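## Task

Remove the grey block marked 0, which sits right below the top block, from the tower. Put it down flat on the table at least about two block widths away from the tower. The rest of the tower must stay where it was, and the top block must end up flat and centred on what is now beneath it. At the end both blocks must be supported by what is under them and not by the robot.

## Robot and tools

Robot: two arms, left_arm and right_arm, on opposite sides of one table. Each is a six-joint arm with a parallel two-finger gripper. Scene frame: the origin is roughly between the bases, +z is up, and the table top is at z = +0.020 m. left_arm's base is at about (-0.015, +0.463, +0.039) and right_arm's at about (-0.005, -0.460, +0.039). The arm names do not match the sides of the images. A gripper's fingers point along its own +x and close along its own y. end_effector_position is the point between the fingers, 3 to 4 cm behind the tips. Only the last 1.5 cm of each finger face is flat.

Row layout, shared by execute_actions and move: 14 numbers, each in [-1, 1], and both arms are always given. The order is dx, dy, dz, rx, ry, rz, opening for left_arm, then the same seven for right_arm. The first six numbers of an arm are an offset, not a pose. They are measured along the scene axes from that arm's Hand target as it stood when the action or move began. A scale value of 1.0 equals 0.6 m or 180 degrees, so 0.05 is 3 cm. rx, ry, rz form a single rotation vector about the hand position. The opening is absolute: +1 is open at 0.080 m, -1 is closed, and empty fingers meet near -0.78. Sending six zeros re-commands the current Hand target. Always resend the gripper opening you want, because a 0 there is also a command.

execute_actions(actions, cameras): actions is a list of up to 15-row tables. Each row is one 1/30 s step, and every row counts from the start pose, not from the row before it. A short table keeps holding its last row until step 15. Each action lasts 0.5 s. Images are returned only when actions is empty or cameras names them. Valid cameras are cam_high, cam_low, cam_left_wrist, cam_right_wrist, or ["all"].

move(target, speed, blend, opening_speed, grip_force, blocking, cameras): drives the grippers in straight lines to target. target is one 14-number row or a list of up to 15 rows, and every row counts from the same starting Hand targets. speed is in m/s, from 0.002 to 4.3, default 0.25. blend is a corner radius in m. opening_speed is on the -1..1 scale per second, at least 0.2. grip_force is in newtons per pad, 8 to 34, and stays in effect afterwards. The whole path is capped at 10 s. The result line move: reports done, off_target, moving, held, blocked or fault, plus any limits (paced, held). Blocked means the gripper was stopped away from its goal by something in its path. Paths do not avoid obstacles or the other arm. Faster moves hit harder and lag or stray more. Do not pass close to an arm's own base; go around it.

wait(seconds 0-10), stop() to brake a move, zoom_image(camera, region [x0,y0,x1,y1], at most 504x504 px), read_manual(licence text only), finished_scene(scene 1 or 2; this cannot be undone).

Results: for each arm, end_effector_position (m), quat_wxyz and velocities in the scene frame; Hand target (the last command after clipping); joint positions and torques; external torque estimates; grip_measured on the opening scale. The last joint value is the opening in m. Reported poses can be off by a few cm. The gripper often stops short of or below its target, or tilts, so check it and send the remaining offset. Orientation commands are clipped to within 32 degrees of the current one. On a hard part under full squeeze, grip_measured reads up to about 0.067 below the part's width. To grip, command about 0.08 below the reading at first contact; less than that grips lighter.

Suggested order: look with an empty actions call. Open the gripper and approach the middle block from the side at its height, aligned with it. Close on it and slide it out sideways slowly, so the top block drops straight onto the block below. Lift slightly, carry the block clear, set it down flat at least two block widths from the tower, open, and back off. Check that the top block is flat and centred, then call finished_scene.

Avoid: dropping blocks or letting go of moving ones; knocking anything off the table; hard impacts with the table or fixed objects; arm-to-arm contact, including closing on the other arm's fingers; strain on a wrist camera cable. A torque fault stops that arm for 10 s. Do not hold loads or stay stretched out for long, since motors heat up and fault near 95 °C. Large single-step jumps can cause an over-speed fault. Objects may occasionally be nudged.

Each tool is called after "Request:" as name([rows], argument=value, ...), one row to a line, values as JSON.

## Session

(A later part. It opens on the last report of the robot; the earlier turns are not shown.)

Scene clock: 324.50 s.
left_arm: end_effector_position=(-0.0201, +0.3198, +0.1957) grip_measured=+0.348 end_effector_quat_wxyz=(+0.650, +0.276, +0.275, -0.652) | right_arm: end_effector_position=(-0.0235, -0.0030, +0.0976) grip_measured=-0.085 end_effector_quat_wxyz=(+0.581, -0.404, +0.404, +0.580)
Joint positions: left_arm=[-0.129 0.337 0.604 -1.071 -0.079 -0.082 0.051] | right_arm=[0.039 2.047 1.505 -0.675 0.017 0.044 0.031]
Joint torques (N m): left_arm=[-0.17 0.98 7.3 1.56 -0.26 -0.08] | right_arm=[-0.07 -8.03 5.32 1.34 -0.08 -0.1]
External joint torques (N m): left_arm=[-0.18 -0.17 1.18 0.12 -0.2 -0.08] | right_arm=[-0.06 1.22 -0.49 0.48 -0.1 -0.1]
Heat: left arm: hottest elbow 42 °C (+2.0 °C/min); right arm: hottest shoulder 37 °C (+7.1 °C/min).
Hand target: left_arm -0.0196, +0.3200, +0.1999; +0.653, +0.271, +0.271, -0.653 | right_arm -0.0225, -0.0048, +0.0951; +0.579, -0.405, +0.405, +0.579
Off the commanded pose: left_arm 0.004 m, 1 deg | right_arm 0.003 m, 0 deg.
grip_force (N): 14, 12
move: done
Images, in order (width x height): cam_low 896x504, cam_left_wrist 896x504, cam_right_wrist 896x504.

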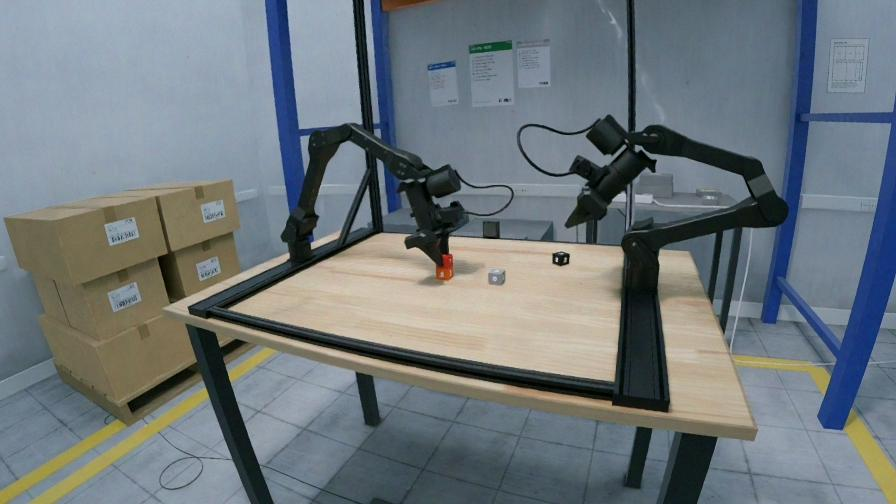

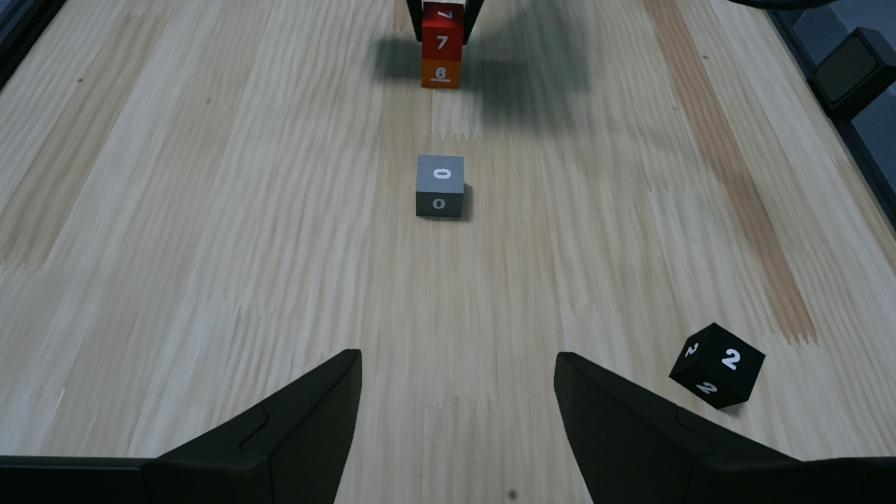

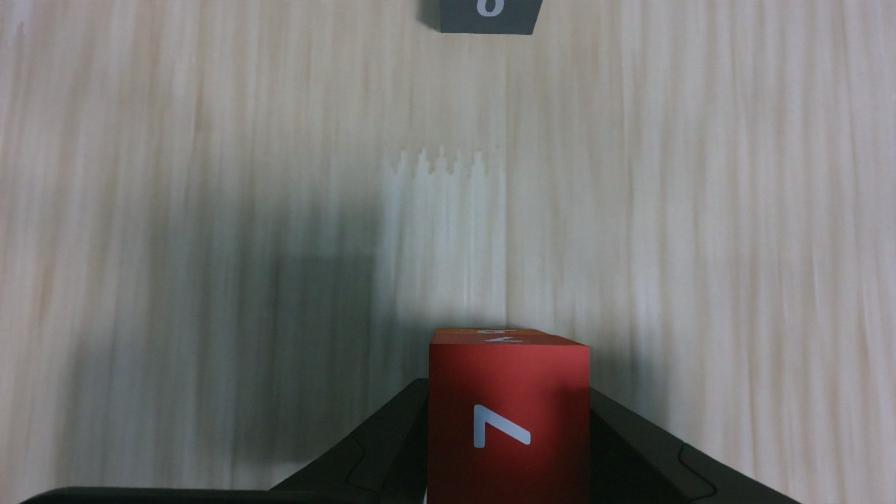

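Request:
move(target=[0, 0, 0, 0, 0, 0, 0.35, 0, -0.0005, -0.0075, 0, 0, 0, -0.17], speed=0.02, cameras=["cam_low", "cam_left_wrist", "cam_right_wrist"])

Request:
zoom_image(camera="cam_low", region=[425, 245, 465, 290])

Request:
zoom_image(camera="cam_left_wrist", region=[405, 0, 480, 100])

Scene clock: 329.07 s.
left_arm: end_effector_position=(-0.0201, +0.3198, +0.1957) grip_measured=+0.348 end_effector_quat_wxyz=(+0.650, +0.276, +0.275, -0.652) | right_arm: end_effector_position=(-0.0236, -0.0020, +0.0964) grip_measured=-0.085 end_effector_quat_wxyz=(+0.582, -0.402, +0.402, +0.582)
Joint positions: left_arm=[-0.129 0.337 0.604 -1.071 -0.079 -0.082 0.051] | right_arm=[0.039 2.047 1.498 -0.659 0.017 0.044 0.031]
Joint torques (N m): left_arm=[-0.13 0.99 7.23 1.57 -0.27 -0.11] | right_arm=[-0.32 -7.61 4.58 1.41 -0.07 -0.09]
External joint torques (N m): left_arm=[-0.13 -0.14 1.1 0.14 -0.22 -0.11] | right_arm=[-0.26 1.7 -1.28 0.52 -0.09 -0.09]
Heat: left arm: hottest elbow 43 °C (+3.0 °C/min); right arm: hottest shoulder 38 °C (+8.1 °C/min).
Hand target: left_arm -0.0196, +0.3200, +0.1999; +0.653, +0.271, +0.271, -0.653 | right_arm -0.0225, -0.0051, +0.0906; +0.579, -0.405, +0.405, +0.579
Off the commanded pose: left_arm 0.004 m, 1 deg | right_arm 0.007 m, 1 deg.
grip_force (N): 14, 12
move: done
Images, in order (width x height): cam_low 896x504, cam_left_wrist 896x504, cam_right_wrist 896x504.

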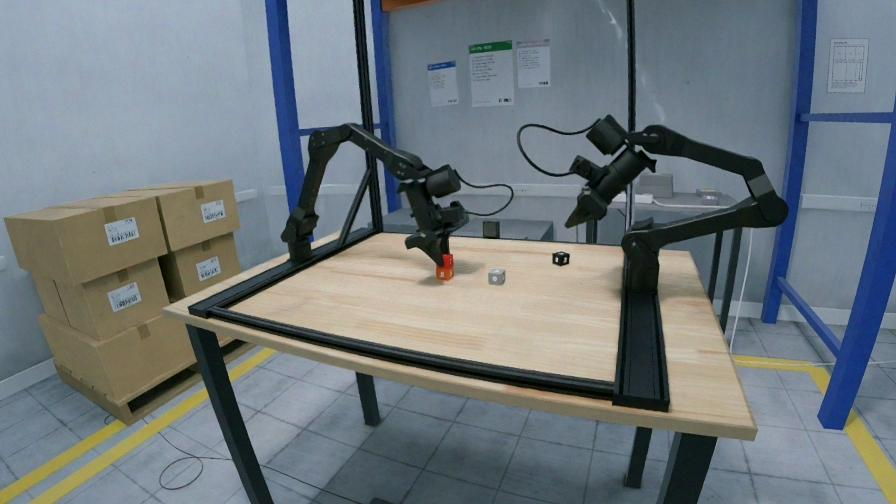

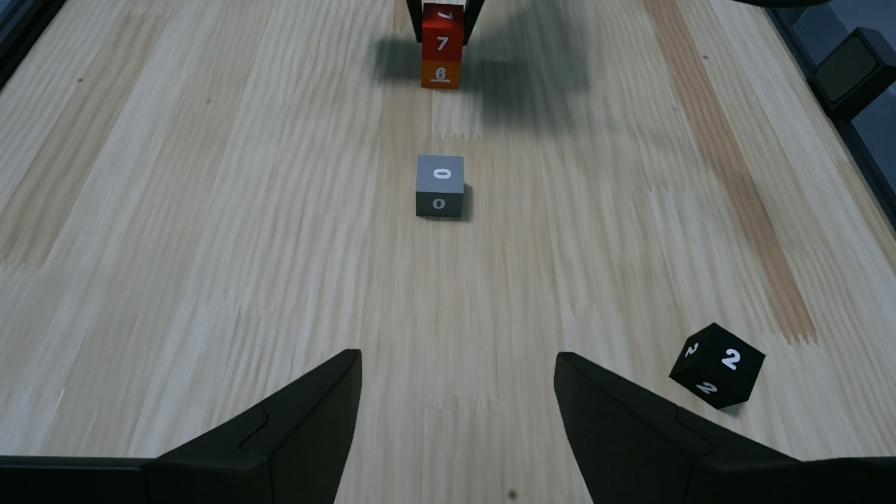

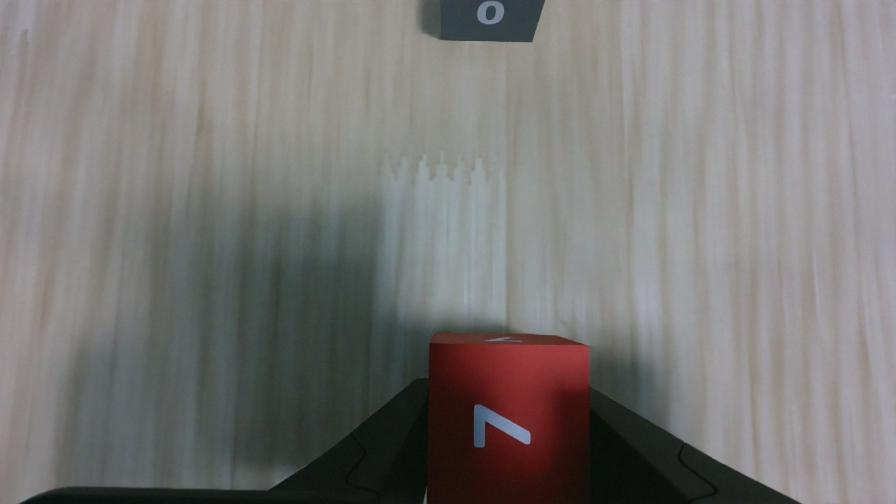

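Scaled by 11.200.

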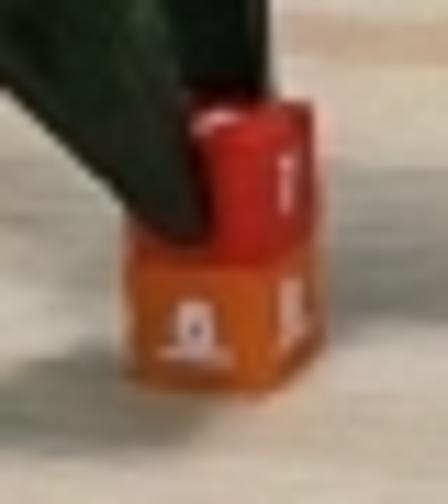

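Scaled by 5.040.

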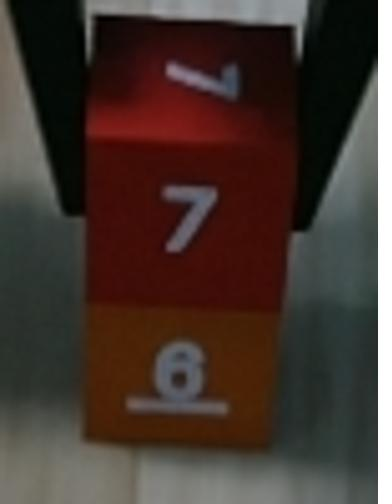

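Request:
move([
  [0, 0, 0, 0, 0, 0, 0.35, 0, 0.0033, 0.0058, 0, 0, 0, -0.17],
  [0, 0, 0, 0, 0, 0, 0.35, 0, 0.0033, 0.0058, 0, 0, 0, 0.35],
  [0, 0, 0, 0, 0, 0, 0.35, 0, -0.0383, 0.1158, 0, 0, 0, 0.35],
  [0, 0, 0, 0, 0, 0, 0.35, 0, -0.2, 0.2667, 0, 0, 0, 0.35],
], speed=[0.05, 0.05, 0.1, 0.3], blend=[0, 0, 0.02, 0], opening_speed=0.7, cameras=["all"])

Request:
zoom_image(camera="cam_low", region=[425, 240, 515, 300])

Request:
zoom_image(camera="cam_left_wrist", region=[395, 0, 495, 110])

Request:
zoom_image(camera="cam_high", region=[340, 240, 440, 340])

Request:
zoom_image(camera="cam_right_wrist", region=[400, 0, 560, 200])

Scene clock: 342.77 s.
left_arm: end_effector_position=(-0.0201, +0.3198, +0.1957) grip_measured=+0.348 end_effector_quat_wxyz=(+0.650, +0.276, +0.275, -0.652) | right_arm: end_effector_position=(-0.0217, -0.1244, +0.2475) grip_measured=+0.347 end_effector_quat_wxyz=(+0.577, -0.409, +0.407, +0.578)
Joint positions: left_arm=[-0.129 0.337 0.604 -1.071 -0.079 -0.082 0.051] | right_arm=[0.051 1.554 1.5 -1.176 0.019 0.053 0.051]
Joint torques (N m): left_arm=[-0.14 0.95 7.3 1.56 -0.25 -0.09] | right_arm=[0.32 -5.39 6.86 0.95 0.06 0.13]
External joint torques (N m): left_arm=[-0.14 -0.19 1.21 0.15 -0.2 -0.09] | right_arm=[0.29 0.51 0.86 0.09 0.05 0.13]
Motor temperatures (°C): left_arm=[27 33 44 40 31 33] | right_arm=[28 40 34 33 34 31]
Heat: left arm: hottest elbow 44 °C (+6.0 °C/min); right arm: hottest shoulder 40 °C (+10.0 °C/min).
Hand target: left_arm -0.0196, +0.3200, +0.1999; +0.653, +0.271, +0.271, -0.653 | right_arm -0.0225, -0.1251, +0.2506; +0.579, -0.406, +0.406, +0.579
Off the commanded pose: left_arm 0.004 m, 1 deg | right_arm 0.003 m, 1 deg.
grip_force (N): 14, 12
move: done

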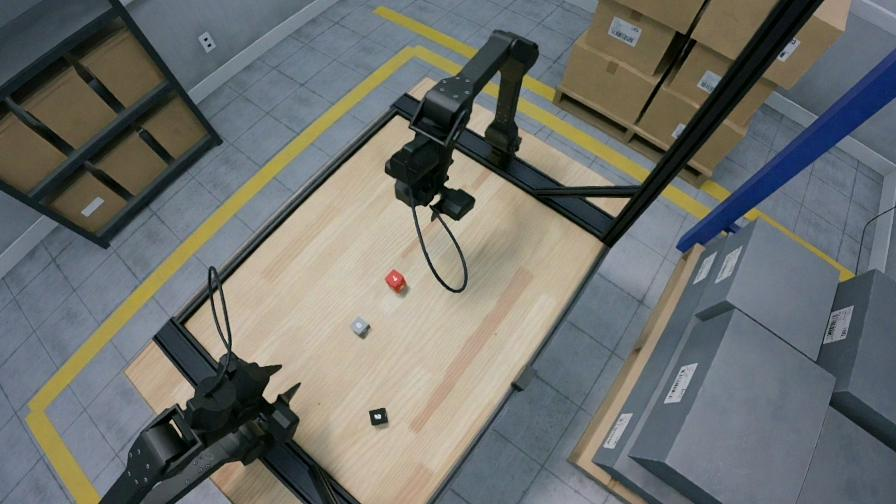

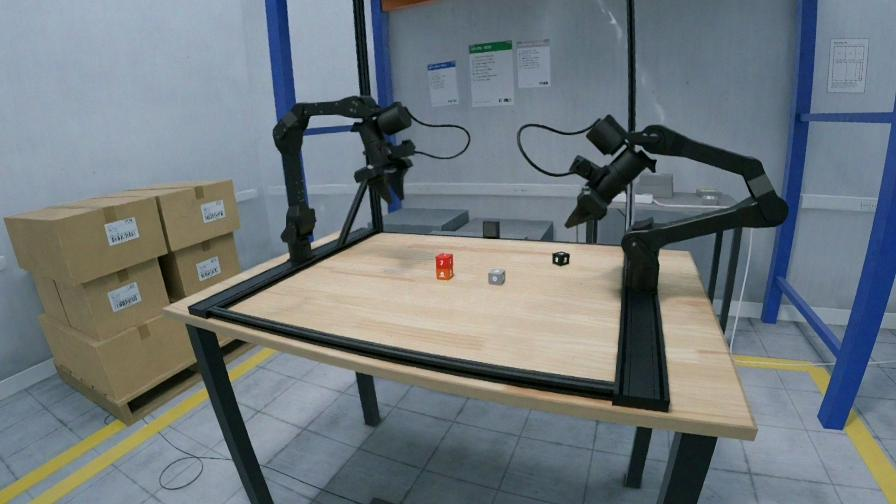

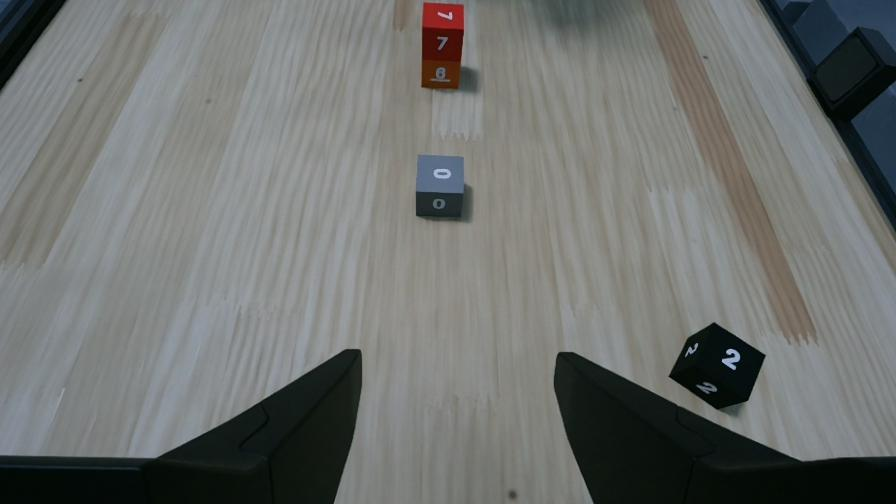

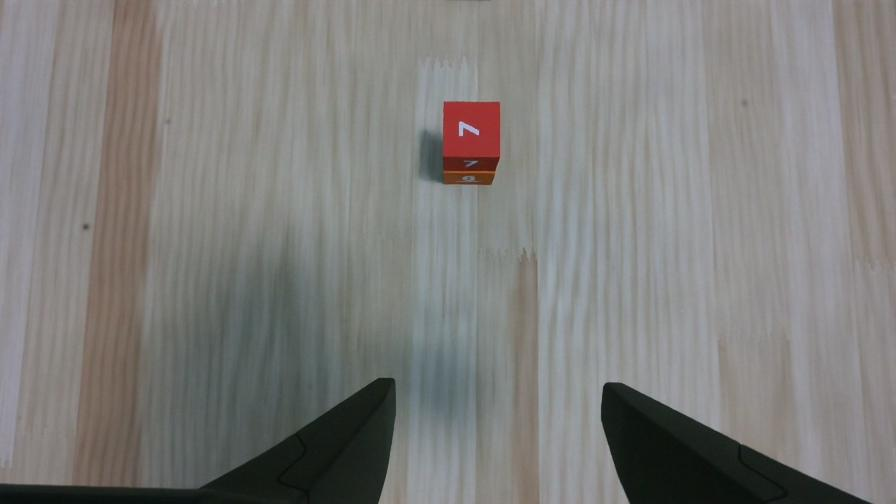

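Scaled by 5.600.

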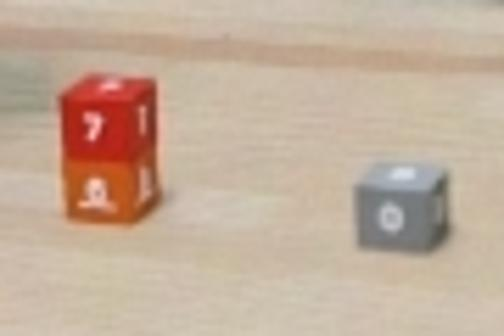

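Scaled by 4.582.

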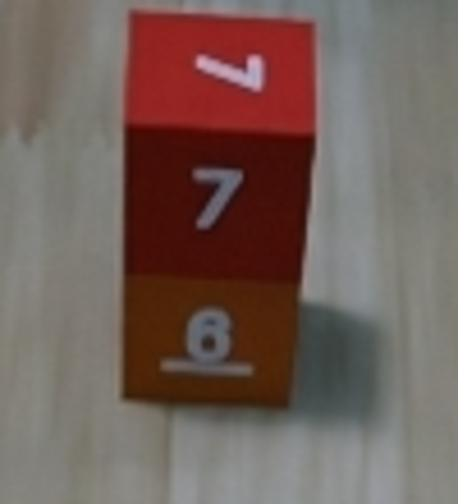

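Scaled by 5.040.

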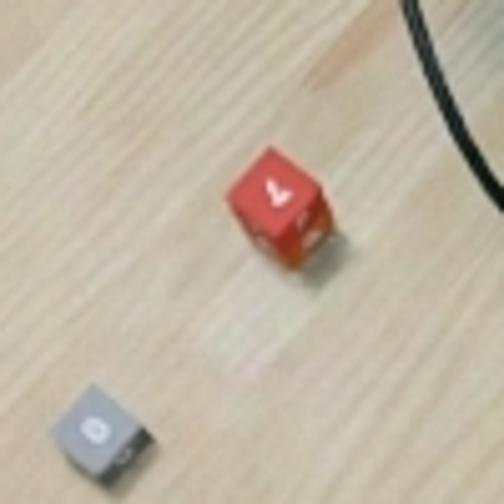

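Scaled by 2.520.

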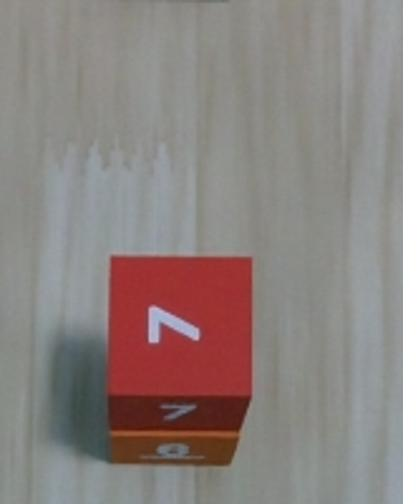

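Request:
finished_scene(scene=1)

The scene is finished: the task was done.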